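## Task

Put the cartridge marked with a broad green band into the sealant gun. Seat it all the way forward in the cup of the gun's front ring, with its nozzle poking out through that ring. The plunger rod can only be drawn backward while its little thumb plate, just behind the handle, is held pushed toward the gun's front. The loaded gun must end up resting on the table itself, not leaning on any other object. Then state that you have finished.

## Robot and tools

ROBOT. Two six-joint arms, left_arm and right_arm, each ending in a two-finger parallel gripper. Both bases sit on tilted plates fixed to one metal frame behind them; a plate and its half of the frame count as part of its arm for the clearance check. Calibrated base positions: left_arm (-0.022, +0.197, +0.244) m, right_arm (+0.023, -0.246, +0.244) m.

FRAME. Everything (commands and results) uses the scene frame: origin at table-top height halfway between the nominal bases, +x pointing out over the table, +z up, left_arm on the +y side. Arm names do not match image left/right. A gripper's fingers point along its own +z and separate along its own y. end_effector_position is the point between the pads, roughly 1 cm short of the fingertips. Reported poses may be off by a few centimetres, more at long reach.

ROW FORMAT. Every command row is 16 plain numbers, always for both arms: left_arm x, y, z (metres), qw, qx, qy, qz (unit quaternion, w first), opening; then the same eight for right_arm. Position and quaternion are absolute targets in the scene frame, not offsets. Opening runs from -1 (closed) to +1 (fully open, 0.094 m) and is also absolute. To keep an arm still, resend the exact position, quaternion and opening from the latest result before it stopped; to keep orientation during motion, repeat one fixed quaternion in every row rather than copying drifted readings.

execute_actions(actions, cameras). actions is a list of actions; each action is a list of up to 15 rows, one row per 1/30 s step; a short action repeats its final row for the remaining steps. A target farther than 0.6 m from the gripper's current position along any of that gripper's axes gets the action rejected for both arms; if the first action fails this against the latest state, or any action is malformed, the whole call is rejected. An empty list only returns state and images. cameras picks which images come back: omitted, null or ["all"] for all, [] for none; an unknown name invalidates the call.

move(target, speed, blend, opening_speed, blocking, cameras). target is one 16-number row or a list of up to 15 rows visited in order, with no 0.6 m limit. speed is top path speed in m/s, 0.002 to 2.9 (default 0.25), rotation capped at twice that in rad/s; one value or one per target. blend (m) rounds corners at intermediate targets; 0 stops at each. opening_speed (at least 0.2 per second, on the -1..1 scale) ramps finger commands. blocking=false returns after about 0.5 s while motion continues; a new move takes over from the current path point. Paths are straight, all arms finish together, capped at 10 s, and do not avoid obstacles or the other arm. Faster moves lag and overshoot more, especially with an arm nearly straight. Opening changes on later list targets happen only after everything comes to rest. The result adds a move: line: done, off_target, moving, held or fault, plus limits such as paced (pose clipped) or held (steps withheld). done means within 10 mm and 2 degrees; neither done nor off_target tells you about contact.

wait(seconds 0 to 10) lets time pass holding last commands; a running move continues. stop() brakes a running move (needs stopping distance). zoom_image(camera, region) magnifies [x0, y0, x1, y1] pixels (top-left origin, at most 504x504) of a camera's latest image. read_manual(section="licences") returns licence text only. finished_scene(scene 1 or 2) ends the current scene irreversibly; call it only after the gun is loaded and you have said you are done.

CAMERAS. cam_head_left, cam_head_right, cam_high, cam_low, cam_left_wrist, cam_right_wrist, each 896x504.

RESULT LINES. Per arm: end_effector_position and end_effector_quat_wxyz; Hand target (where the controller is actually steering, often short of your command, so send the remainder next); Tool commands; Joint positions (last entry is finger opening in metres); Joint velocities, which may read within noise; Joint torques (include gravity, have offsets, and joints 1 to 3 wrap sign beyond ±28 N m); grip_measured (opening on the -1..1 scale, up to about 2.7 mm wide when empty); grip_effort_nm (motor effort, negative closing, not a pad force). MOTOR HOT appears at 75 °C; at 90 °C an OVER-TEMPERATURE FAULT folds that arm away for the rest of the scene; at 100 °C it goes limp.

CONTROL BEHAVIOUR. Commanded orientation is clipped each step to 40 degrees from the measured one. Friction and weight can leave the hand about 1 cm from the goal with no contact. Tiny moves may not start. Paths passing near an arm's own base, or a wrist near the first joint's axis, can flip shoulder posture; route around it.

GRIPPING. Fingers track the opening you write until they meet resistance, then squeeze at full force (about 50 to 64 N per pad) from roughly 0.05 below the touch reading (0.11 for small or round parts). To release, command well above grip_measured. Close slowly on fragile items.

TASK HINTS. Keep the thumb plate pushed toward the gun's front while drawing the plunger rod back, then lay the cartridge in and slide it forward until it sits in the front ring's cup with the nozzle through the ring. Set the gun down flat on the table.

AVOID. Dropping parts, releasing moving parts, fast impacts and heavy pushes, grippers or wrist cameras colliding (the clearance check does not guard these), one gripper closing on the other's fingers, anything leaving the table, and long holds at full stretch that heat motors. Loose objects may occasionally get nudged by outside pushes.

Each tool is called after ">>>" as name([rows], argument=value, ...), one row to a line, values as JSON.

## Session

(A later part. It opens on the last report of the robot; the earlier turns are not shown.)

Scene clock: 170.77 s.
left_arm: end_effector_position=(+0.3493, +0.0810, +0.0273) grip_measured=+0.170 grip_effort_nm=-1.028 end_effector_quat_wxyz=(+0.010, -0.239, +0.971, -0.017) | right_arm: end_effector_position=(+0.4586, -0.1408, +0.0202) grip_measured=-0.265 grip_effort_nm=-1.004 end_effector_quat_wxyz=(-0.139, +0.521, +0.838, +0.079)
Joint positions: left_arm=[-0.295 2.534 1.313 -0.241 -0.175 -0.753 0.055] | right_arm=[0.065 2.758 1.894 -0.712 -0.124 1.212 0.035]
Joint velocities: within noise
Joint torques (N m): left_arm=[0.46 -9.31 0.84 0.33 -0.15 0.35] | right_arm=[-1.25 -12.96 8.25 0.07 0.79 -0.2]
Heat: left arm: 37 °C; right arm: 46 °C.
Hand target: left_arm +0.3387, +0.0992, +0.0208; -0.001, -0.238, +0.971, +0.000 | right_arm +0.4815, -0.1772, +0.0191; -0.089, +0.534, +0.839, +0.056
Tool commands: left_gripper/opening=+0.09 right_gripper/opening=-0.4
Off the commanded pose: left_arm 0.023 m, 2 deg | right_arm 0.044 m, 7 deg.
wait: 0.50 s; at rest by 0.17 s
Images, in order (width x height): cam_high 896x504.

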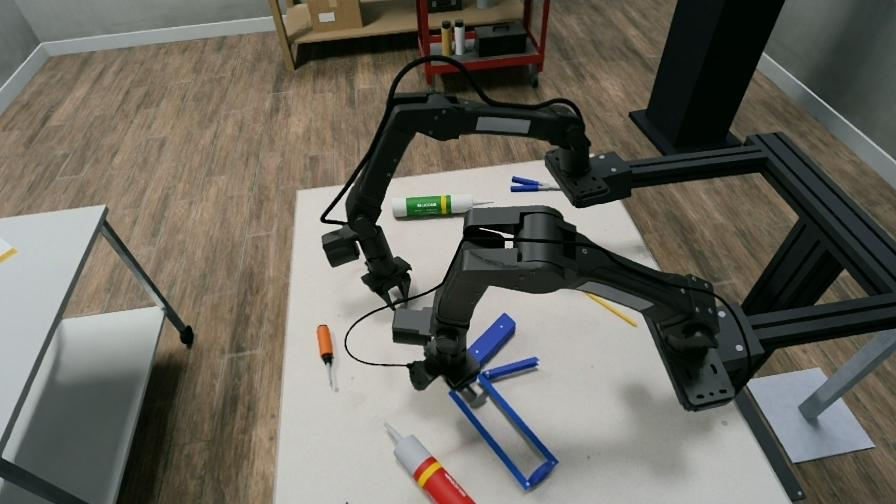

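>>> move([
  [0.339,0.100,0.0205,0,-0.2377,0.9713,0,0.09,0.465,-0.148,0.017,-0.0882,0.5329,0.8397,0.0560,-0.4],
  [0.344,0.090,0.0205,0,-0.2377,0.9713,0,0.65,0.465,-0.148,0.017,-0.0882,0.5329,0.8397,0.0560,-0.4],
  [0.344,0.090,0.065,0,-0.2377,0.9713,0,1.0,0.465,-0.148,0.017,-0.0882,0.5329,0.8397,0.0560,-0.4],
], speed=0.06, cameras=["cam_left_wrist"])

Scene clock: 179.70 s.
left_arm: end_effector_position=(+0.3369, +0.0925, +0.0464) grip_measured=+0.997 grip_effort_nm=0.149 end_effector_quat_wxyz=(-0.014, -0.237, +0.971, +0.002) | right_arm: end_effector_position=(+0.4539, -0.1392, +0.0131) grip_measured=-0.265 grip_effort_nm=-1.004 end_effector_quat_wxyz=(-0.125, +0.530, +0.836, +0.068)
Joint positions: left_arm=[-0.289 2.469 1.291 -0.344 -0.185 -0.755 0.094] | right_arm=[0.08 2.755 1.853 -0.662 -0.09 1.246 0.035]
Joint velocities: within noise
Joint torques (N m): left_arm=[-3.74 -13.35 2.69 0.05 -0.06 -0.11] | right_arm=[2.85 -14.76 3.48 0.34 0.49 0.09]
Heat: left arm: 37 °C; right arm: 48 °C.
Hand target: left_arm +0.3439, +0.0899, +0.0641; +0.000, -0.238, +0.971, +0.000 | right_arm +0.4651, -0.1480, +0.0176; -0.090, +0.533, +0.839, +0.056
Off the commanded pose: left_arm 0.020 m, 2 deg | right_arm 0.015 m, 4 deg.
move: off_target (left_arm, right_arm); target 3's new opening was sent with left_arm's hand 0.020 m and 2 deg from that target
Images, in order (width x height): cam_left_wrist 896x504.

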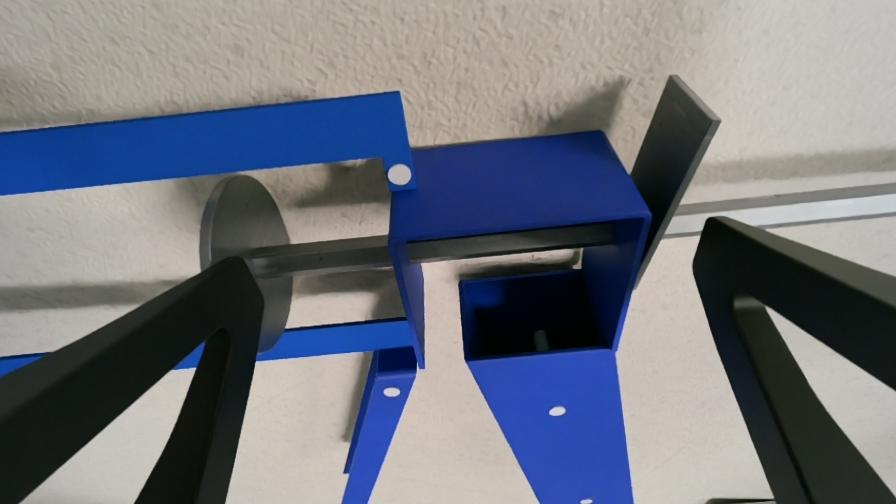

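>>> move([
  [0.350,0.076,0.055,0,-0.2377,0.9713,0,0.75,0.465,-0.148,0.017,-0.0882,0.5329,0.8397,0.0560,-0.4],
  [0.350,0.074,0.028,0,-0.2377,0.9713,0,0.75,0.465,-0.148,0.017,-0.0882,0.5329,0.8397,0.0560,-0.4],
], speed=0.08, cameras=["cam_left_wrist"])

Scene clock: 198.87 s.
left_arm: end_effector_position=(+0.3453, +0.0791, +0.0347) grip_measured=+0.753 grip_effort_nm=-0.134 end_effector_quat_wxyz=(-0.007, -0.236, +0.972, +0.002) | right_arm: end_effector_position=(+0.4540, -0.1392, +0.0131) grip_measured=-0.265 grip_effort_nm=-1.004 end_effector_quat_wxyz=(-0.125, +0.530, +0.836, +0.068)
Joint positions: left_arm=[-0.313 2.53 1.354 -0.338 -0.191 -0.774 0.082] | right_arm=[0.08 2.755 1.853 -0.662 -0.09 1.246 0.035]
Joint velocities: within noise
Joint torques (N m): left_arm=[-3.12 -7.49 5.57 0.42 -0.02 -0.09] | right_arm=[2.89 -14.72 3.44 0.32 0.49 0.09]
Heat: left arm: 44 °C; right arm: 48 °C.
Hand target: left_arm +0.3498, +0.0740, +0.0283; +0.000, -0.238, +0.971, +0.000 | right_arm +0.4651, -0.1480, +0.0176; -0.090, +0.533, +0.839, +0.056
Off the commanded pose: left_arm 0.010 m, 1 deg | right_arm 0.015 m, 4 deg.
move: off_target (right_arm)
Images, in order (width x height): cam_left_wrist 896x504.

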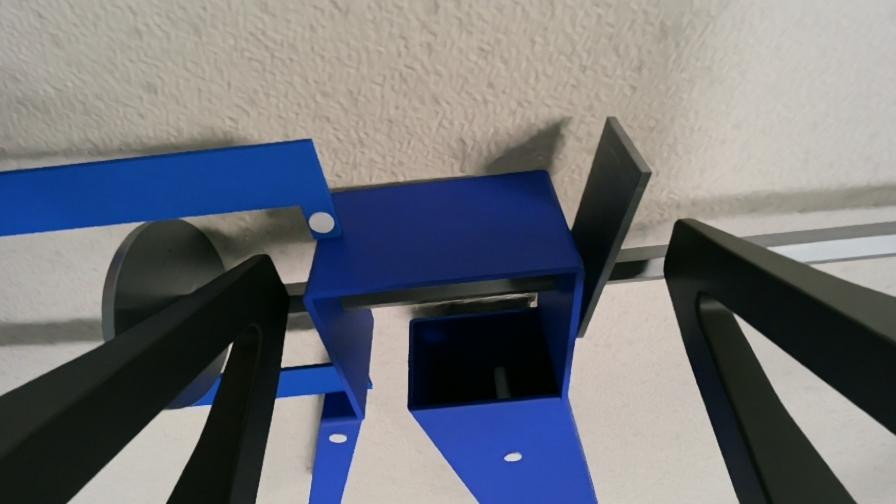

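>>> move([
  [0.350,0.073,0.0215,0,-0.2377,0.9713,0,0.70,0.465,-0.148,0.019,-0.0882,0.5329,0.8397,0.0560,-0.4],
  [0.350,0.073,0.0205,0,-0.2377,0.9713,0,0.09,0.465,-0.148,0.019,-0.0882,0.5329,0.8397,0.0560,-0.4],
], speed=0.05, opening_speed=0.6, cameras=["cam_left_wrist"])

Scene clock: 204.67 s.
left_arm: end_effector_position=(+0.3476, +0.0803, +0.0279) grip_measured=+0.170 grip_effort_nm=-1.013 end_effector_quat_wxyz=(-0.001, -0.239, +0.971, +0.008) | right_arm: end_effector_position=(+0.4553, -0.1415, +0.0131) grip_measured=-0.265 grip_effort_nm=-1.004 end_effector_quat_wxyz=(-0.118, +0.530, +0.837, +0.065)
Joint positions: left_arm=[-0.313 2.555 1.367 -0.322 -0.209 -0.779 0.055] | right_arm=[0.08 2.752 1.849 -0.656 -0.076 1.245 0.035]
Joint velocities: within noise
Joint torques (N m): left_arm=[-3 -7.41 5.19 0.4 0.09 0.01] | right_arm=[2.99 -14.93 3.43 0.25 0.36 0.1]
Heat: left arm: 42 °C; right arm: 50 °C.
Hand target: left_arm +0.3497, +0.0731, +0.0208; +0.000, -0.238, +0.971, +0.000 | right_arm +0.4650, -0.1480, +0.0192; -0.089, +0.533, +0.839, +0.056
Off the commanded pose: left_arm 0.011 m, 1 deg | right_arm 0.013 m, 4 deg.
move: off_target (left_arm, right_arm)
Images, in order (width x height): cam_left_wrist 896x504.

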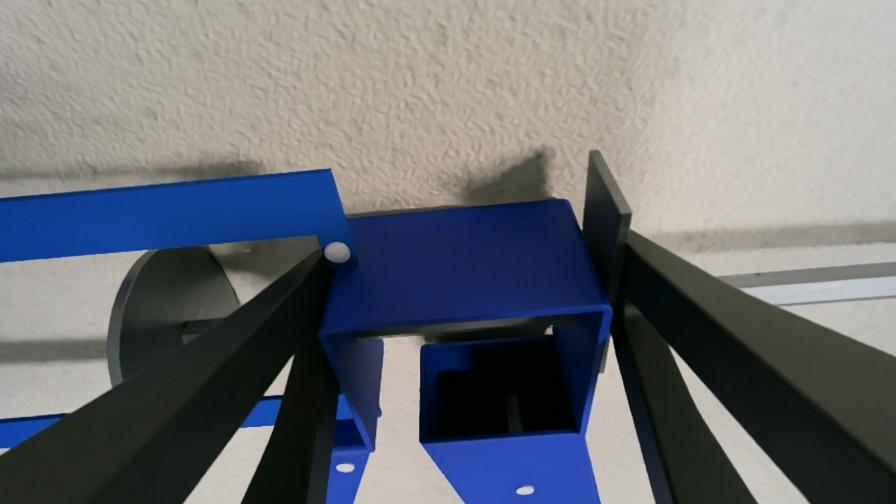

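>>> move(target=[0.340,0.094,0.0205,0,-0.2377,0.9713,0,0.09,0.474,-0.166,0.022,-0.0882,0.5329,0.8397,0.0560,-0.4], speed=0.04, cameras=["cam_left_wrist"])

Scene clock: 207.87 s.
left_arm: end_effector_position=(+0.3456, +0.0826, +0.0268) grip_measured=+0.170 grip_effort_nm=-1.028 end_effector_quat_wxyz=(+0.007, -0.238, +0.971, +0.004) | right_arm: end_effector_position=(+0.4558, -0.1422, +0.0135) grip_measured=-0.265 grip_effort_nm=-1.004 end_effector_quat_wxyz=(-0.122, +0.525, +0.840, +0.070)
Joint positions: left_arm=[-0.308 2.543 1.33 -0.278 -0.21 -0.77 0.055] | right_arm=[0.073 2.752 1.851 -0.658 -0.089 1.227 0.035]
Joint velocities: within noise
Joint torques (N m): left_arm=[0.35 -9.48 0.59 0.52 0.16 0.41] | right_arm=[0.28 -14.89 6.42 -0.08 0.49 -0.1]
Heat: left arm: 41 °C; right arm: 51 °C.
Hand target: left_arm +0.3398, +0.0937, +0.0208; +0.000, -0.238, +0.971, +0.000 | right_arm +0.4733, -0.1660, +0.0223; -0.088, +0.534, +0.839, +0.056
Off the commanded pose: left_arm 0.014 m, 1 deg | right_arm 0.031 m, 4 deg.
move: off_target (left_arm, right_arm)
Images, in order (width x height): cam_left_wrist 896x504.

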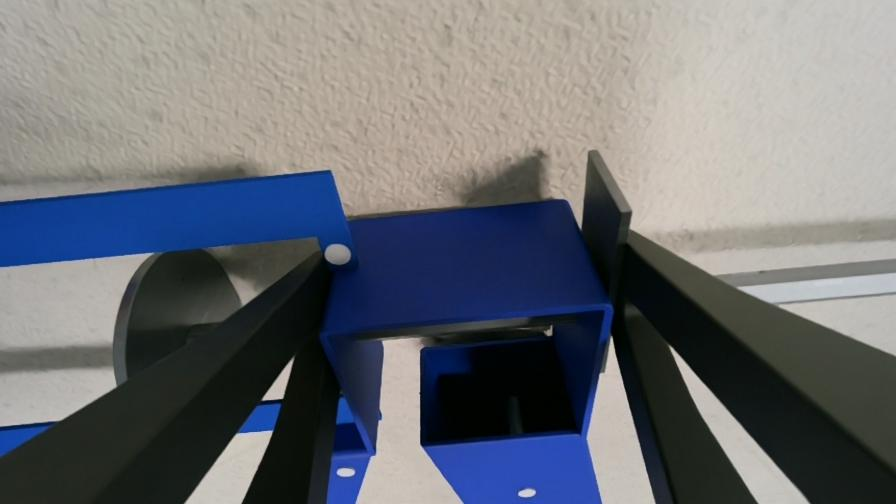

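Need more command lead.

>>> move(target=[0.332,0.109,0.0205,0,-0.2377,0.9713,0,0.09,0.482,-0.182,0.022,-0.0882,0.5329,0.8397,0.0560,-0.4], speed=0.04, cameras=["cam_left_wrist"])

Scene clock: 210.60 s.
left_arm: end_effector_position=(+0.3400, +0.0947, +0.0282) grip_measured=+0.169 grip_effort_nm=-1.028 end_effector_quat_wxyz=(+0.007, -0.239, +0.971, -0.005) | right_arm: end_effector_position=(+0.4572, -0.1445, +0.0202) grip_measured=-0.265 grip_effort_nm=-1.004 end_effector_quat_wxyz=(-0.140, +0.521, +0.838, +0.081)
Joint positions: left_arm=[-0.276 2.51 1.264 -0.229 -0.191 -0.737 0.055] | right_arm=[0.056 2.752 1.882 -0.709 -0.128 1.204 0.035]
Joint velocities: within noise
Joint torques (N m): left_arm=[0.58 -8.87 0.64 0.47 0.03 0.41] | right_arm=[-1.28 -14.12 7.56 0.1 0.83 -0.18]
Heat: left arm: 41 °C; right arm: 52 °C.
Hand target: left_arm +0.3317, +0.1085, +0.0208; -0.001, -0.238, +0.971, +0.000 | right_arm +0.4802, -0.1820, +0.0236; -0.089, +0.534, +0.839, +0.056
Off the commanded pose: left_arm 0.018 m, 1 deg | right_arm 0.045 m, 7 deg.
move: off_target (left_arm, right_arm)
Images, in order (width x height): cam_left_wrist 896x504.

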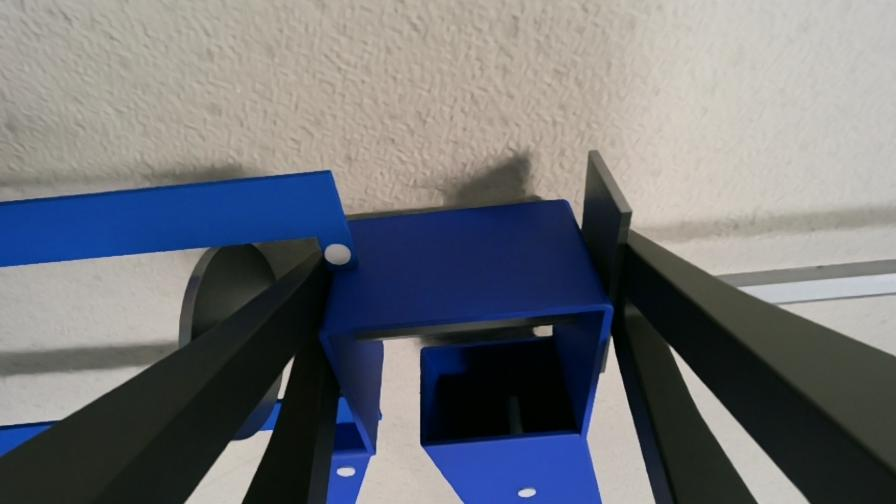

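>>> move([
  [0.334,0.105,0.0205,0,-0.2377,0.9713,0,0.09,0.465,-0.158,0.022,-0.0882,0.5329,0.8397,0.0560,-0.4],
  [0.337,0.098,0.0205,0,-0.2377,0.9713,0,0.62,0.465,-0.158,0.022,-0.0882,0.5329,0.8397,0.0560,-0.4],
  [0.337,0.098,0.068,0,-0.2377,0.9713,0,1.0,0.465,-0.158,0.022,-0.0882,0.5329,0.8397,0.0560,-0.4],
], speed=0.06, cameras=["cam_left_wrist"])

Scene clock: 217.23 s.
left_arm: end_effector_position=(+0.3396, +0.0917, +0.0535) grip_measured=+0.997 grip_effort_nm=0.164 end_effector_quat_wxyz=(+0.001, -0.237, +0.971, -0.015) | right_arm: end_effector_position=(+0.4525, -0.1443, +0.0134) grip_measured=-0.265 grip_effort_nm=-1.009 end_effector_quat_wxyz=(-0.124, +0.528, +0.837, +0.071)
Joint positions: left_arm=[-0.285 2.428 1.242 -0.292 -0.167 -0.743 0.094] | right_arm=[0.068 2.742 1.826 -0.645 -0.094 1.23 0.035]
Joint velocities: within noise
Joint torques (N m): left_arm=[-2.77 -12.63 2.56 -0.12 -0.24 -0.08] | right_arm=[2.26 -15.57 3.92 0.13 0.52 0.06]
Heat: left arm: 41 °C; right arm: 54 °C.
Hand target: left_arm +0.3372, +0.0979, +0.0672; +0.000, -0.238, +0.971, +0.000 | right_arm +0.4648, -0.1579, +0.0223; -0.089, +0.533, +0.839, +0.056
Off the commanded pose: left_arm 0.016 m, 2 deg | right_arm 0.020 m, 4 deg.
move: off_target (left_arm, right_arm); target 3's new opening was sent with left_arm's hand 0.017 m and 1 deg from that target
Images, in order (width x height): cam_left_wrist 896x504.

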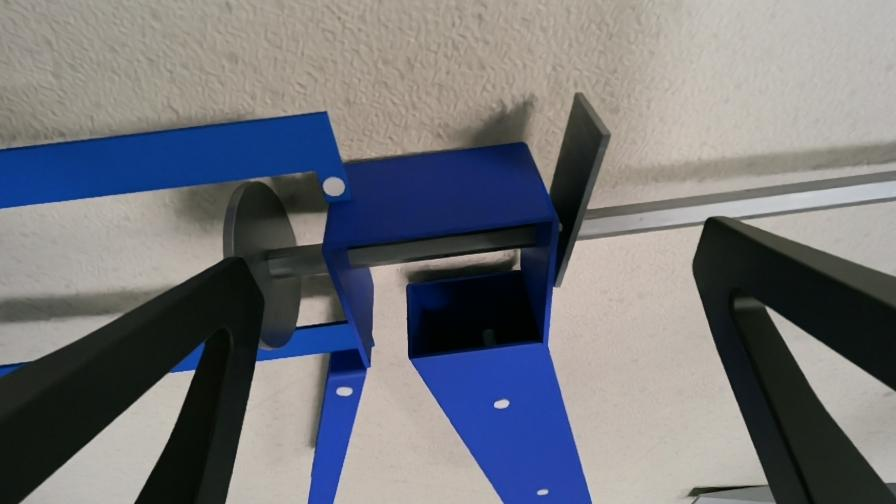

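>>> move([
  [0.333,0.107,0.066,0,-0.2377,0.9713,0,1.0,0.456,-0.148,0.022,-0.0882,0.5329,0.8397,0.0560,0.3],
  [0.333,0.107,0.066,0,-0.2377,0.9713,0,1.0,0.4625,-0.163,0.12,-0.0882,0.5329,0.8397,0.0560,0.3],
], speed=0.08, cameras=["cam_left_wrist","cam_right_wrist"])

Scene clock: 227.37 s.
left_arm: end_effector_position=(+0.3248, +0.0981, +0.0491) grip_measured=+0.997 grip_effort_nm=0.149 end_effector_quat_wxyz=(-0.013, -0.236, +0.972, -0.004) | right_arm: end_effector_position=(+0.4580, -0.1659, +0.1012) grip_measured=+0.297 grip_effort_nm=0.168 end_effector_quat_wxyz=(-0.100, +0.535, +0.837, +0.055)
Joint positions: left_arm=[-0.28 2.428 1.209 -0.294 -0.174 -0.742 0.094] | right_arm=[0.075 2.486 1.726 -0.782 -0.039 1.251 0.061]
Joint velocities: within noise
Joint torques (N m): left_arm=[-1.48 -13.27 2.29 0.04 -0.16 0.13] | right_arm=[3.97 -16.12 4.93 -0.19 0.03 0.1]
Heat: left arm: 41 °C; right arm: 58 °C.
Hand target: left_arm +0.3328, +0.1068, +0.0650; +0.000, -0.238, +0.971, +0.000 | right_arm +0.4623, -0.1631, +0.1194; -0.088, +0.533, +0.840, +0.056
Off the commanded pose: left_arm 0.021 m, 2 deg | right_arm 0.020 m, 1 deg.
move: off_target (left_arm, right_arm)
Images, in order (width x height): cam_left_wrist 896x504, cam_right_wrist 896x504.

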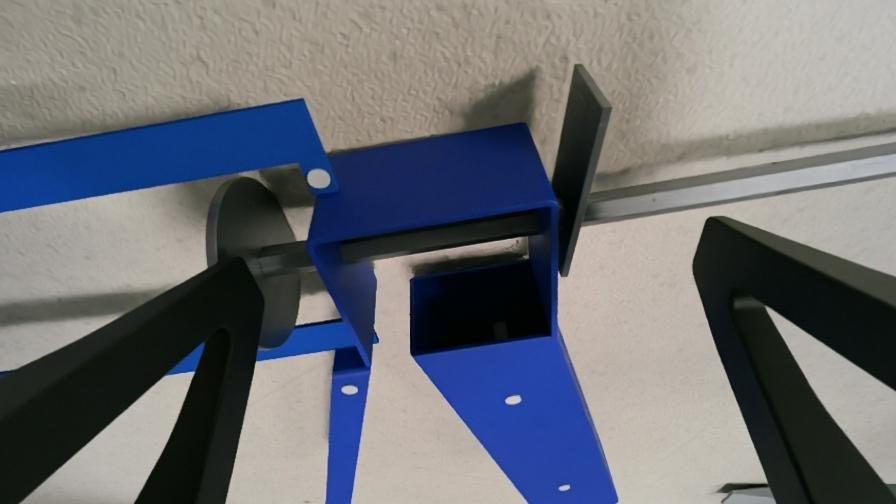

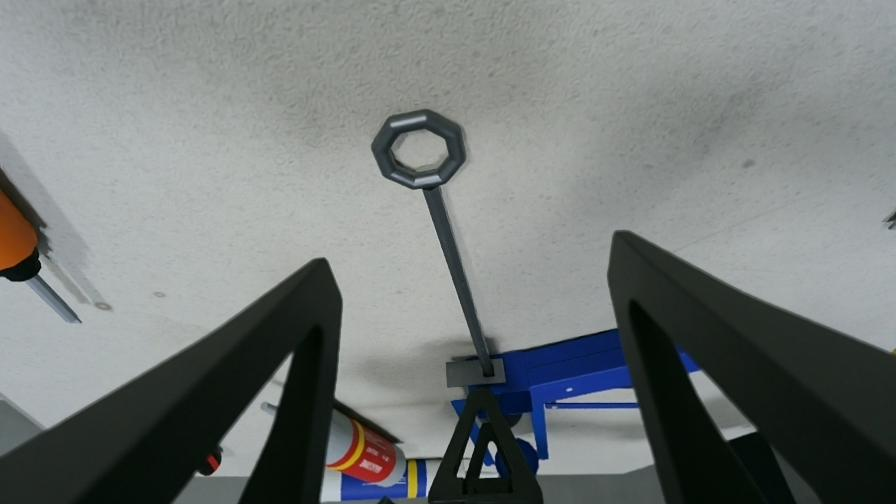

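>>> move(target=[0.326,0.121,0.060,0,-0.2377,0.9713,0,1.0,0.36,-0.40,0.14,0,0.06976,0.99756,0,0.9], speed=0.15, cameras=["cam_left_wrist","cam_right_wrist"])

Scene clock: 236.50 s.
left_arm: end_effector_position=(+0.3141, +0.1136, +0.0461) grip_measured=+0.997 grip_effort_nm=0.154 end_effector_quat_wxyz=(-0.021, -0.235, +0.972, +0.001) | right_arm: end_effector_position=(+0.3496, -0.3920, +0.1285) grip_measured=+0.897 grip_effort_nm=0.173 end_effector_quat_wxyz=(-0.028, +0.067, +0.997, +0.010)
Joint positions: left_arm=[-0.245 2.412 1.159 -0.272 -0.174 -0.708 0.094] | right_arm=[-0.44 2.049 1.156 -0.551 0.094 -0.268 0.089]
Joint velocities: within noise
Joint torques (N m): left_arm=[-1.37 -12.33 2.04 0.23 -0.14 0.17] | right_arm=[0.46 -13.22 3.92 0.38 0.01 -0.05]
Heat: left arm: 42 °C; right arm: 57 °C.
Hand target: left_arm +0.3258, +0.1209, +0.0595; +0.000, -0.238, +0.971, +0.000 | right_arm +0.3599, -0.3999, +0.1401; +0.000, +0.070, +0.998, +0.000
Off the commanded pose: left_arm 0.020 m, 2 deg | right_arm 0.017 m, 3 deg.
move: off_target (left_arm, right_arm)
Images, in order (width x height): cam_left_wrist 896x504, cam_right_wrist 896x504.

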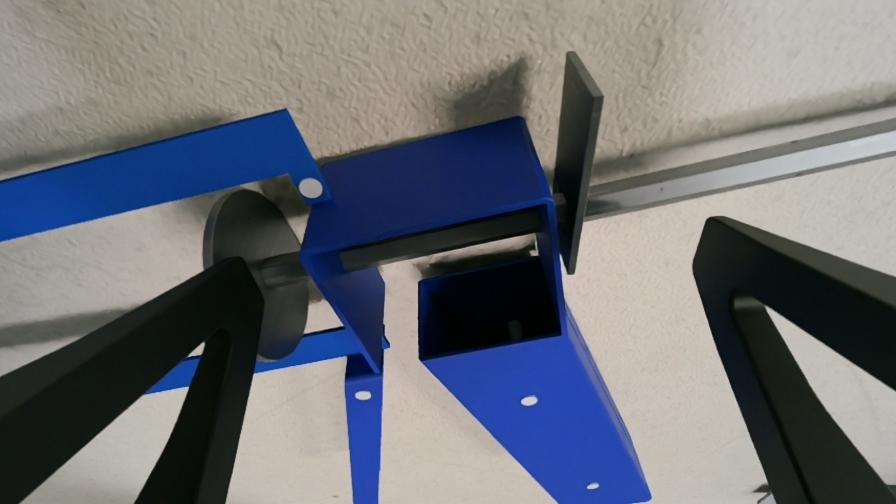

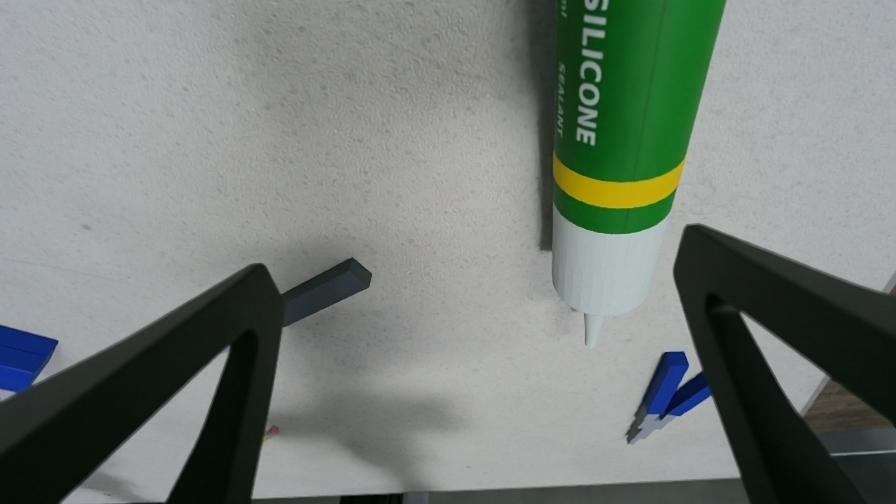

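>>> move(target=[0.322,0.115,0.092,0,-0.2377,0.9713,0,1.0,0.36,-0.40,0.14,0,0.06976,0.99756,0,0.9], speed=0.15, cameras=["cam_left_wrist"])

Scene clock: 240.00 s.
left_arm: end_effector_position=(+0.3178, +0.1178, +0.0766) grip_measured=+0.997 grip_effort_nm=0.149 end_effector_quat_wxyz=(-0.012, -0.239, +0.971, +0.001) | right_arm: end_effector_position=(+0.3498, -0.3922, +0.1285) grip_measured=+0.897 grip_effort_nm=0.173 end_effector_quat_wxyz=(-0.027, +0.066, +0.997, +0.010)
Joint positions: left_arm=[-0.252 2.307 1.129 -0.332 -0.182 -0.718 0.094] | right_arm=[-0.44 2.049 1.156 -0.55 0.094 -0.268 0.089]
Joint velocities: within noise
Joint torques (N m): left_arm=[-3.69 -12.18 2.71 0.02 -0.09 -0.1] | right_arm=[0.47 -13.18 4 0.35 0.04 -0.04]
Heat: left arm: 42 °C; right arm: 56 °C.
Hand target: left_arm +0.3220, +0.1150, +0.0912; +0.000, -0.238, +0.971, +0.000 | right_arm +0.3599, -0.4000, +0.1401; +0.000, +0.070, +0.998, +0.000
Off the commanded pose: left_arm 0.016 m, 1 deg | right_arm 0.017 m, 3 deg.
move: off_target (left_arm, right_arm)
Images, in order (width x height): cam_left_wrist 896x504.

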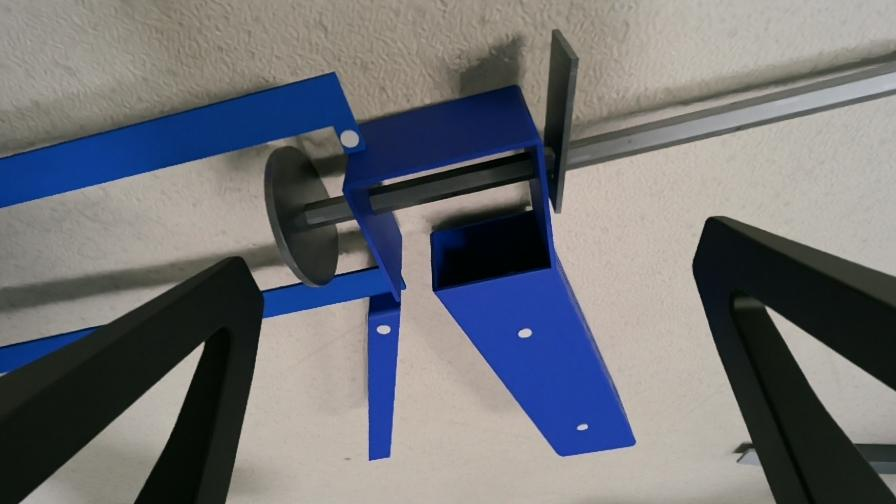

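>>> move(target=[0.316,0.131,0.088,0,-0.3157,0.9489,0,1.0,0.36,-0.40,0.14,0,0.06976,0.99756,0,0.9], speed=0.1, cameras=["cam_left_wrist"])

Scene clock: 260.33 s.
left_arm: end_effector_position=(+0.2995, +0.1288, +0.0736) grip_measured=+0.997 grip_effort_nm=0.154 end_effector_quat_wxyz=(-0.029, -0.302, +0.953, +0.013) | right_arm: end_effector_position=(+0.3499, -0.3922, +0.1285) grip_measured=+0.897 grip_effort_nm=0.178 end_effector_quat_wxyz=(-0.027, +0.067, +0.997, +0.010)
Joint positions: left_arm=[-0.232 2.293 1.079 -0.334 -0.182 -0.837 0.094] | right_arm=[-0.44 2.049 1.156 -0.55 0.094 -0.268 0.089]
Joint velocities: within noise
Joint torques (N m): left_arm=[-1.63 -12.14 2.65 0.33 -0.06 -0.11] | right_arm=[0.44 -13.23 3.89 0.36 0 -0.03]
Heat: left arm: 46 °C; right arm: 51 °C.
Hand target: left_arm +0.3157, +0.1311, +0.0877; -0.001, -0.316, +0.949, +0.000 | right_arm +0.3599, -0.3999, +0.1401; +0.000, +0.070, +0.998, +0.000
Off the commanded pose: left_arm 0.022 m, 4 deg | right_arm 0.017 m, 3 deg.
move: off_target (left_arm, right_arm)
Images, in order (width x height): cam_left_wrist 896x504.

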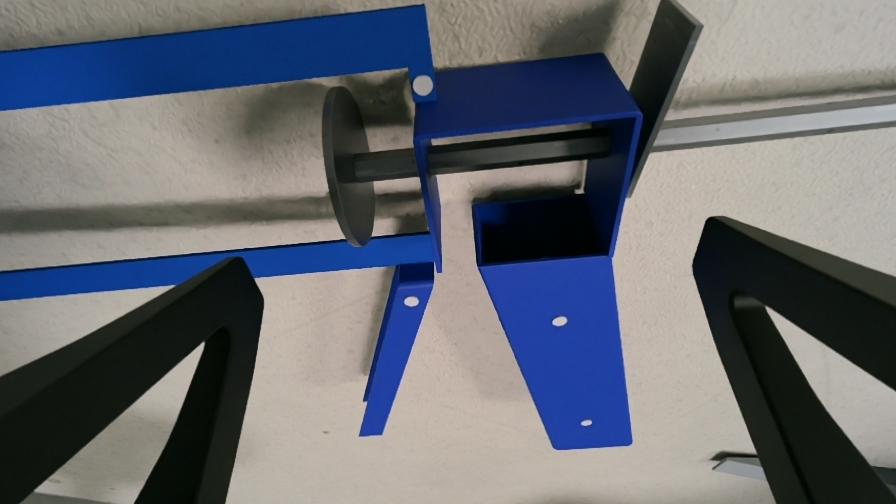

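>>> move([
  [0.330,0.137,0.088,0,-0.3157,0.9489,0,1.0,0.36,-0.40,0.14,0,0.06976,0.99756,0,0.9],
  [0.318,0.130,0.062,0,-0.3157,0.9489,0,1.0,0.36,-0.40,0.14,0,0.06976,0.99756,0,0.9],
], speed=0.1, cameras=["cam_left_wrist"])

Scene clock: 263.90 s.
left_arm: end_effector_position=(+0.3244, +0.1320, +0.0704) grip_measured=+0.997 grip_effort_nm=0.144 end_effector_quat_wxyz=(+0.003, -0.320, +0.948, -0.005) | right_arm: end_effector_position=(+0.3500, -0.3922, +0.1285) grip_measured=+0.897 grip_effort_nm=0.173 end_effector_quat_wxyz=(-0.027, +0.066, +0.997, +0.010)
Joint positions: left_arm=[-0.208 2.307 1.106 -0.267 -0.183 -0.837 0.094] | right_arm=[-0.44 2.049 1.156 -0.549 0.094 -0.269 0.089]
Joint velocities: within noise
Joint torques (N m): left_arm=[-2.59 -6.72 2.45 0.47 -0.05 0] | right_arm=[0.51 -13.18 3.96 0.35 0.01 -0.04]
Heat: left arm: 45 °C; right arm: 51 °C.
Hand target: left_arm +0.3178, +0.1301, +0.0623; +0.000, -0.316, +0.949, +0.000 | right_arm +0.3599, -0.3999, +0.1401; +0.000, +0.070, +0.998, +0.000
Off the commanded pose: left_arm 0.011 m, 1 deg | right_arm 0.017 m, 3 deg.
move: off_target (left_arm, right_arm)
Images, in order (width x height): cam_left_wrist 896x504.

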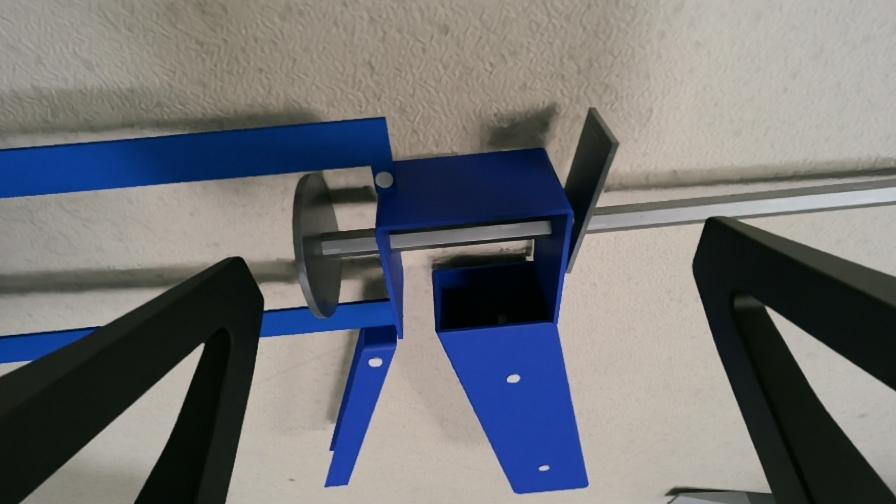

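>>> move(target=[0.308,0.131,0.050,0,-0.3157,0.9489,0,1.0,0.36,-0.40,0.14,0,0.06976,0.99756,0,0.9], speed=0.1, cameras=["cam_left_wrist"])

Scene clock: 267.17 s.
left_arm: end_effector_position=(+0.3120, +0.1318, +0.0573) grip_measured=+0.997 grip_effort_nm=0.144 end_effector_quat_wxyz=(+0.001, -0.319, +0.948, -0.003) | right_arm: end_effector_position=(+0.3501, -0.3923, +0.1285) grip_measured=+0.897 grip_effort_nm=0.173 end_effector_quat_wxyz=(-0.027, +0.066, +0.997, +0.010)
Joint positions: left_arm=[-0.208 2.334 1.063 -0.203 -0.183 -0.837 0.094] | right_arm=[-0.44 2.049 1.156 -0.549 0.094 -0.269 0.089]
Joint velocities: within noise
Joint torques (N m): left_arm=[-2.35 -6.68 2.61 0.45 -0.05 0.1] | right_arm=[0.54 -13.16 4 0.36 0.01 -0.05]
Heat: left arm: 44 °C; right arm: 51 °C.
Hand target: left_arm +0.3078, +0.1311, +0.0502; +0.000, -0.316, +0.949, +0.000 | right_arm +0.3599, -0.4000, +0.1401; +0.000, +0.070, +0.998, +0.000
Off the commanded pose: left_arm 0.008 m, 1 deg | right_arm 0.017 m, 3 deg.
move: off_target (right_arm)
Images, in order (width x height): cam_left_wrist 896x504.

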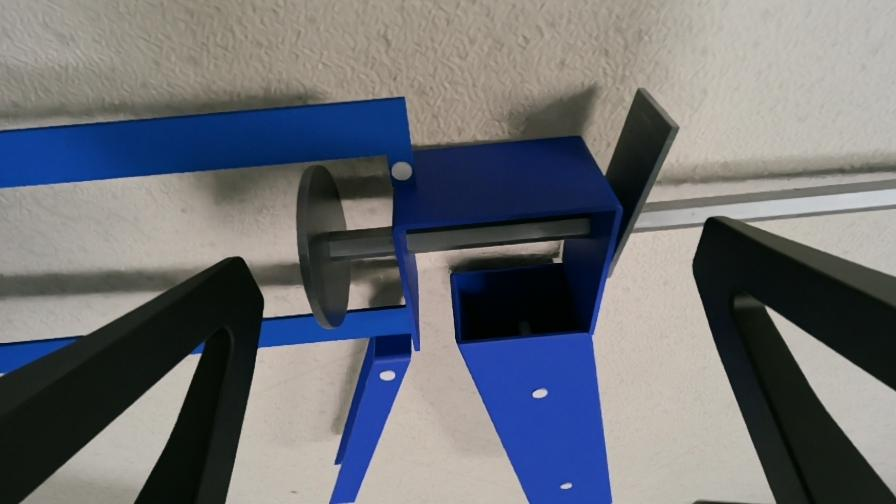

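>>> move(target=[0.3110,0.1285,0.040,0,-0.3157,0.9489,0,1.0,0.36,-0.40,0.14,0,0.06976,0.99756,0,0.9], speed=0.06, cameras=["cam_left_wrist"])

Scene clock: 282.57 s.
left_arm: end_effector_position=(+0.3031, +0.1312, +0.0450) grip_measured=+0.997 grip_effort_nm=0.149 end_effector_quat_wxyz=(-0.010, -0.317, +0.948, +0.003) | right_arm: end_effector_position=(+0.3501, -0.3923, +0.1285) grip_measured=+0.897 grip_effort_nm=0.173 end_effector_quat_wxyz=(-0.027, +0.066, +0.997, +0.010)
Joint positions: left_arm=[-0.208 2.374 1.063 -0.187 -0.183 -0.837 0.094] | right_arm=[-0.44 2.049 1.156 -0.549 0.094 -0.269 0.089]
Joint velocities: within noise
Joint torques (N m): left_arm=[-2.32 -6.67 4.72 0.42 -0.03 0.08] | right_arm=[0.51 -13.22 3.92 0.35 0.01 -0.04]
Heat: left arm: 39 °C; right arm: 50 °C.
Hand target: left_arm +0.3107, +0.1285, +0.0403; +0.000, -0.316, +0.949, +0.000 | right_arm +0.3599, -0.3999, +0.1401; +0.000, +0.070, +0.998, +0.000
Off the commanded pose: left_arm 0.010 m, 1 deg | right_arm 0.017 m, 3 deg.
move: off_target (right_arm)
Images, in order (width x height): cam_left_wrist 896x504.

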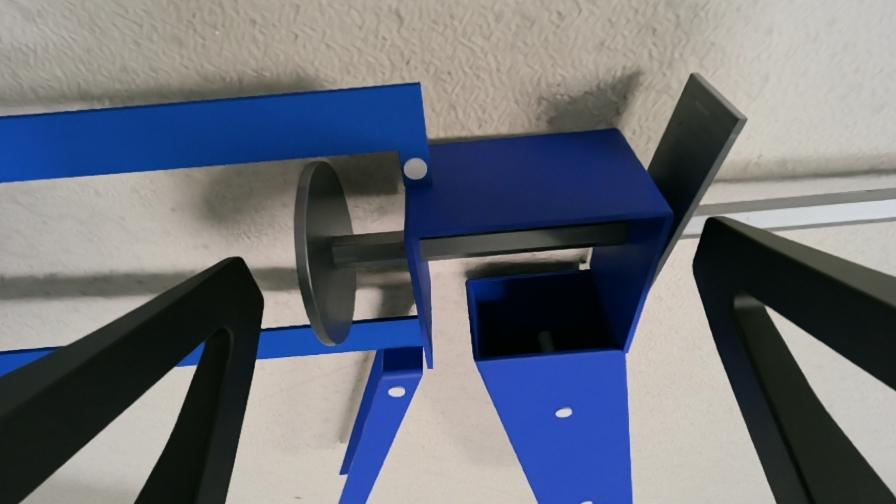

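>>> move(target=[0.3225,0.1295,0.043,0,-0.3157,0.9489,0,1.0,0.36,-0.40,0.14,0,0.06976,0.99756,0,0.9], speed=0.06, cameras=["cam_left_wrist"])

Scene clock: 286.37 s.
left_arm: end_effector_position=(+0.3224, +0.1283, +0.0490) grip_measured=+0.997 grip_effort_nm=0.144 end_effector_quat_wxyz=(+0.005, -0.319, +0.948, -0.005) | right_arm: end_effector_position=(+0.3502, -0.3923, +0.1285) grip_measured=+0.897 grip_effort_nm=0.178 end_effector_quat_wxyz=(-0.027, +0.066, +0.997, +0.009)
Joint positions: left_arm=[-0.208 2.378 1.112 -0.199 -0.183 -0.835 0.094] | right_arm=[-0.44 2.049 1.156 -0.549 0.094 -0.269 0.089]
Joint velocities: within noise
Joint torques (N m): left_arm=[-1.73 -6.63 5.01 0.2 -0.01 0.1] | right_arm=[0.44 -13.14 3.97 0.34 0.01 -0.03]
Heat: left arm: 39 °C; right arm: 50 °C.
Hand target: left_arm +0.3224, +0.1295, +0.0432; +0.000, -0.316, +0.949, +0.000 | right_arm +0.3599, -0.4000, +0.1401; +0.000, +0.070, +0.998, +0.000
Off the commanded pose: left_arm 0.006 m, 1 deg | right_arm 0.017 m, 3 deg.
move: off_target (right_arm)
Images, in order (width x height): cam_left_wrist 896x504.

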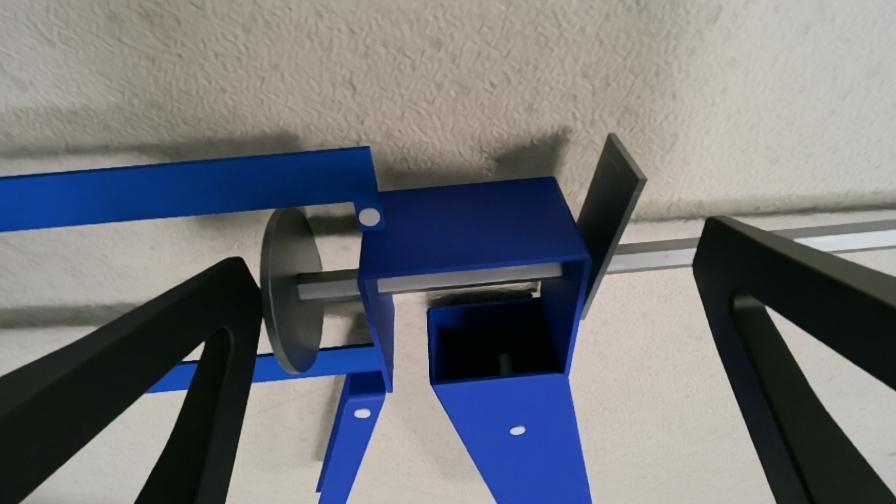

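>>> move(target=[0.3155,0.1350,0.040,0,-0.3157,0.9489,0,1.0,0.36,-0.40,0.14,0,0.06976,0.99756,0,0.9], speed=0.06, cameras=["cam_left_wrist"])

Scene clock: 289.43 s.
left_arm: end_effector_position=(+0.3194, +0.1328, +0.0472) grip_measured=+0.997 grip_effort_nm=0.139 end_effector_quat_wxyz=(+0.002, -0.319, +0.948, -0.003) | right_arm: end_effector_position=(+0.3502, -0.3923, +0.1285) grip_measured=+0.897 grip_effort_nm=0.173 end_effector_quat_wxyz=(-0.027, +0.066, +0.997, +0.009)
Joint positions: left_arm=[-0.196 2.379 1.104 -0.196 -0.183 -0.825 0.094] | right_arm=[-0.44 2.049 1.156 -0.549 0.094 -0.269 0.089]
Joint velocities: within noise
Joint torques (N m): left_arm=[-1.57 -7.1 2.5 0.43 -0.03 0.13] | right_arm=[0.47 -13.14 3.93 0.34 0.01 -0.05]
Heat: left arm: 39 °C; right arm: 50 °C.
Hand target: left_arm +0.3152, +0.1350, +0.0402; +0.000, -0.316, +0.949, +0.000 | right_arm +0.3599, -0.4000, +0.1401; +0.000, +0.070, +0.998, +0.000
Off the commanded pose: left_arm 0.008 m, 1 deg | right_arm 0.017 m, 3 deg.
move: off_target (right_arm)
Images, in order (width x height): cam_left_wrist 896x504.

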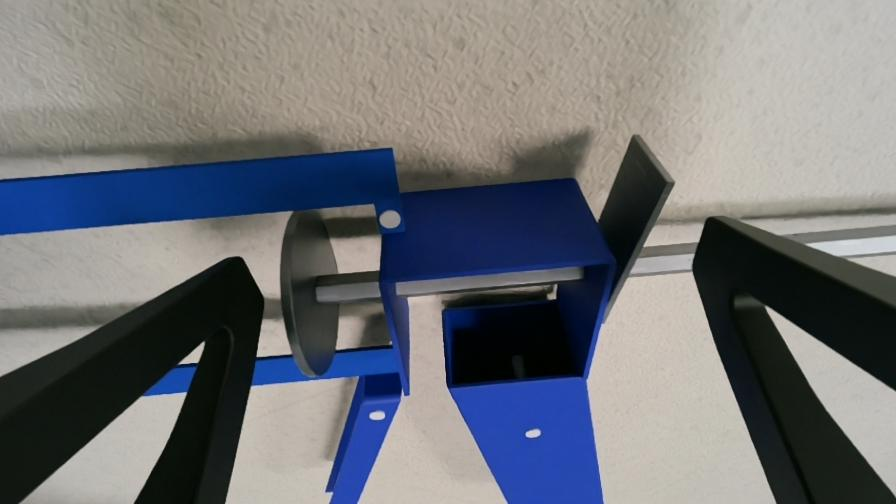

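>>> move(target=[0.3175,0.1340,0.031,0,-0.3157,0.9489,0,1.0,0.36,-0.40,0.14,0,0.06976,0.99756,0,0.9], speed=0.06, cameras=["cam_left_wrist"])

Scene clock: 296.57 s.
left_arm: end_effector_position=(+0.3130, +0.1322, +0.0377) grip_measured=+0.997 grip_effort_nm=0.134 end_effector_quat_wxyz=(-0.005, -0.316, +0.949, +0.001) | right_arm: end_effector_position=(+0.3502, -0.3923, +0.1285) grip_measured=+0.897 grip_effort_nm=0.173 end_effector_quat_wxyz=(-0.027, +0.066, +0.997, +0.009)
Joint positions: left_arm=[-0.196 2.41 1.104 -0.181 -0.183 -0.821 0.094] | right_arm=[-0.44 2.049 1.156 -0.549 0.094 -0.269 0.089]
Joint velocities: within noise
Joint torques (N m): left_arm=[-1.31 -6.79 4.03 0.42 -0.05 0.14] | right_arm=[0.5 -13.2 3.9 0.34 -0.01 -0.03]
Heat: left arm: 38 °C; right arm: 50 °C.
Hand target: left_arm +0.3172, +0.1341, +0.0312; +0.000, -0.316, +0.949, +0.000 | right_arm +0.3599, -0.3999, +0.1401; +0.000, +0.070, +0.998, +0.000
Off the commanded pose: left_arm 0.008 m, 1 deg | right_arm 0.017 m, 3 deg.
move: off_target (right_arm)
Images, in order (width x height): cam_left_wrist 896x504.

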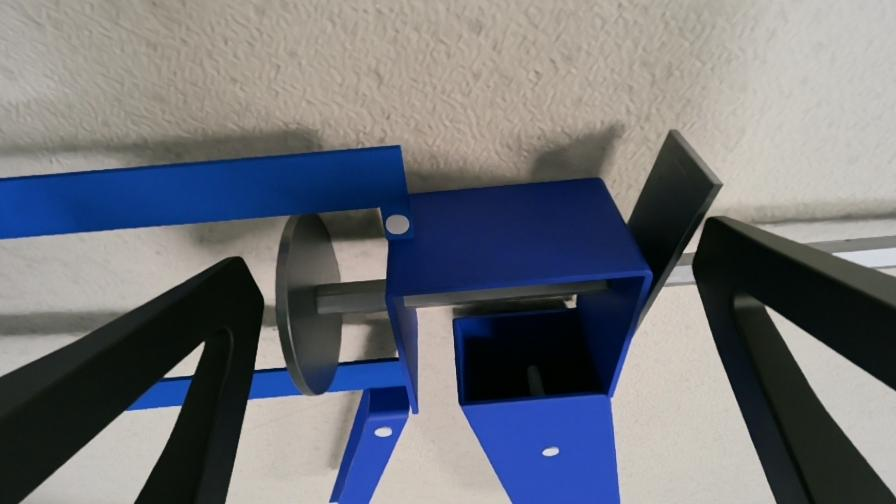

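>>> move(target=[0.3225,0.1310,0.030,0,-0.3157,0.9489,0,1.0,0.36,-0.40,0.14,0,0.06976,0.99756,0,0.9], speed=0.06, cameras=["cam_left_wrist"])

Scene clock: 299.43 s.
left_arm: end_effector_position=(+0.3211, +0.1305, +0.0366) grip_measured=+0.997 grip_effort_nm=0.139 end_effector_quat_wxyz=(+0.001, -0.317, +0.948, -0.002) | right_arm: end_effector_position=(+0.3502, -0.3923, +0.1285) grip_measured=+0.897 grip_effort_nm=0.173 end_effector_quat_wxyz=(-0.027, +0.066, +0.997, +0.009)
Joint positions: left_arm=[-0.196 2.421 1.128 -0.18 -0.183 -0.821 0.094] | right_arm=[-0.44 2.049 1.156 -0.549 0.094 -0.269 0.089]
Joint velocities: within noise
Joint torques (N m): left_arm=[-1.78 -6.65 4.59 0.31 -0.03 0.11] | right_arm=[0.51 -13.18 3.97 0.33 0.01 -0.05]
Heat: left arm: 38 °C; right arm: 50 °C.
Hand target: left_arm +0.3223, +0.1310, +0.0301; +0.000, -0.316, +0.949, +0.000 | right_arm +0.3599, -0.3999, +0.1401; +0.000, +0.070, +0.998, +0.000
Off the commanded pose: left_arm 0.007 m, 0 deg | right_arm 0.017 m, 3 deg.
move: off_target (right_arm)
Images, in order (width x height): cam_left_wrist 896x504.

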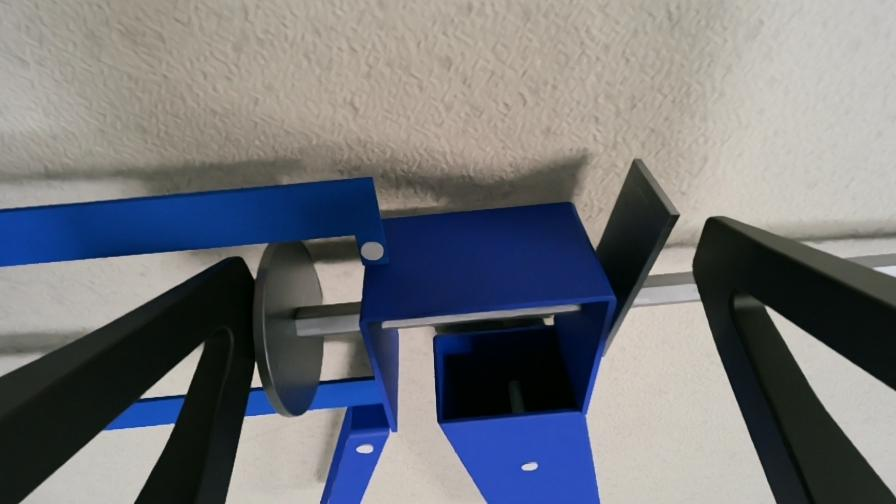

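>>> move(target=[0.3225,0.1315,0.022,0,-0.3157,0.9489,0,1.0,0.36,-0.40,0.14,0,0.06976,0.99756,0,0.9], speed=0.06, cameras=["cam_left_wrist"])

Scene clock: 303.60 s.
left_arm: end_effector_position=(+0.3168, +0.1298, +0.0288) grip_measured=+0.997 grip_effort_nm=0.139 end_effector_quat_wxyz=(-0.006, -0.315, +0.949, +0.002) | right_arm: end_effector_position=(+0.3503, -0.3923, +0.1285) grip_measured=+0.897 grip_effort_nm=0.178 end_effector_quat_wxyz=(-0.026, +0.066, +0.997, +0.009)
Joint positions: left_arm=[-0.196 2.449 1.137 -0.178 -0.183 -0.821 0.094] | right_arm=[-0.44 2.049 1.156 -0.548 0.094 -0.269 0.089]
Joint velocities: within noise
Joint torques (N m): left_arm=[-1.32 -6.82 4.23 0.43 -0.05 0.17] | right_arm=[0.42 -13.15 3.97 0.35 0.02 -0.05]
Heat: left arm: 37 °C; right arm: 50 °C.
Hand target: left_arm +0.3224, +0.1316, +0.0223; +0.000, -0.316, +0.949, +0.000 | right_arm +0.3599, -0.4000, +0.1401; +0.000, +0.070, +0.998, +0.000
Off the commanded pose: left_arm 0.009 m, 1 deg | right_arm 0.017 m, 3 deg.
move: off_target (right_arm)
Images, in order (width x height): cam_left_wrist 896x504.

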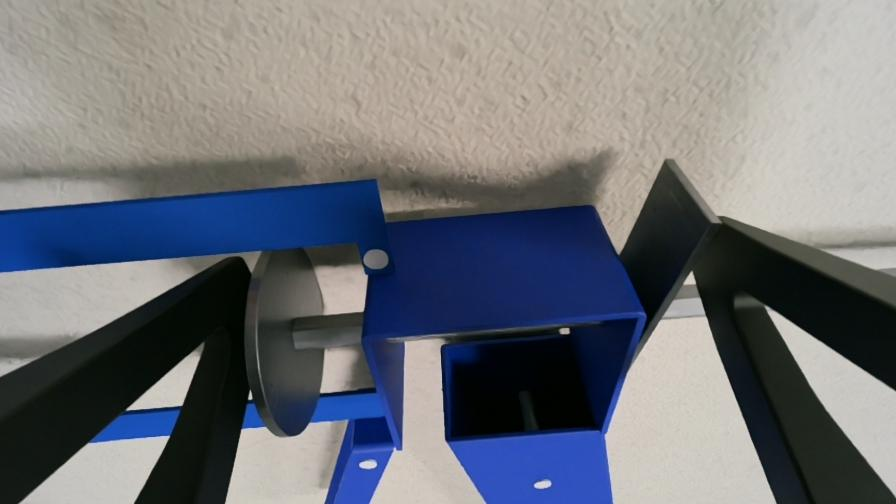

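>>> move([
  [0.3225,0.1315,0.022,0,-0.3157,0.9489,0,0.6,0.36,-0.40,0.14,0,0.06976,0.99756,0,0.9],
  [0.3225,0.1315,0.022,0,-0.3157,0.9489,0,0.3,0.36,-0.40,0.14,0,0.06976,0.99756,0,0.9],
], speed=0.06, opening_speed=0.4, cameras=["cam_left_wrist"])

Scene clock: 309.00 s.
left_arm: end_effector_position=(+0.3170, +0.1311, +0.0287) grip_measured=+0.306 grip_effort_nm=-0.315 end_effector_quat_wxyz=(-0.006, -0.315, +0.949, +0.003) | right_arm: end_effector_position=(+0.3503, -0.3923, +0.1285) grip_measured=+0.897 grip_effort_nm=0.173 end_effector_quat_wxyz=(-0.026, +0.066, +0.997, +0.009)
Joint positions: left_arm=[-0.194 2.449 1.138 -0.178 -0.185 -0.817 0.061] | right_arm=[-0.44 2.049 1.156 -0.548 0.094 -0.269 0.089]
Joint velocities: within noise
Joint torques (N m): left_arm=[-1.54 -6.79 4.45 0.42 -0.03 0.1] | right_arm=[0.51 -13.22 3.96 0.36 0.03 -0.05]
Heat: left arm: 37 °C; right arm: 50 °C.
Hand target: left_arm +0.3224, +0.1316, +0.0222; +0.000, -0.316, +0.949, +0.000 | right_arm +0.3599, -0.3999, +0.1401; +0.000, +0.070, +0.998, +0.000
Off the commanded pose: left_arm 0.009 m, 1 deg | right_arm 0.017 m, 3 deg.
move: off_target (right_arm)
Images, in order (width x height): cam_left_wrist 896x504.

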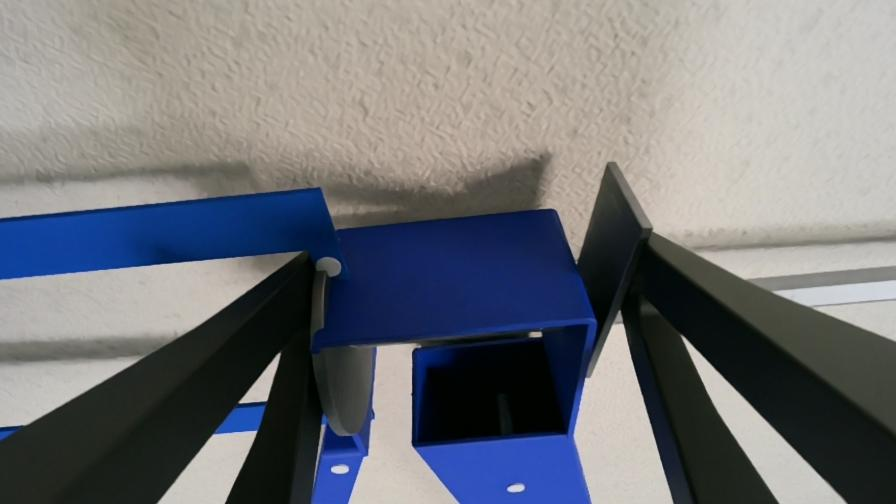

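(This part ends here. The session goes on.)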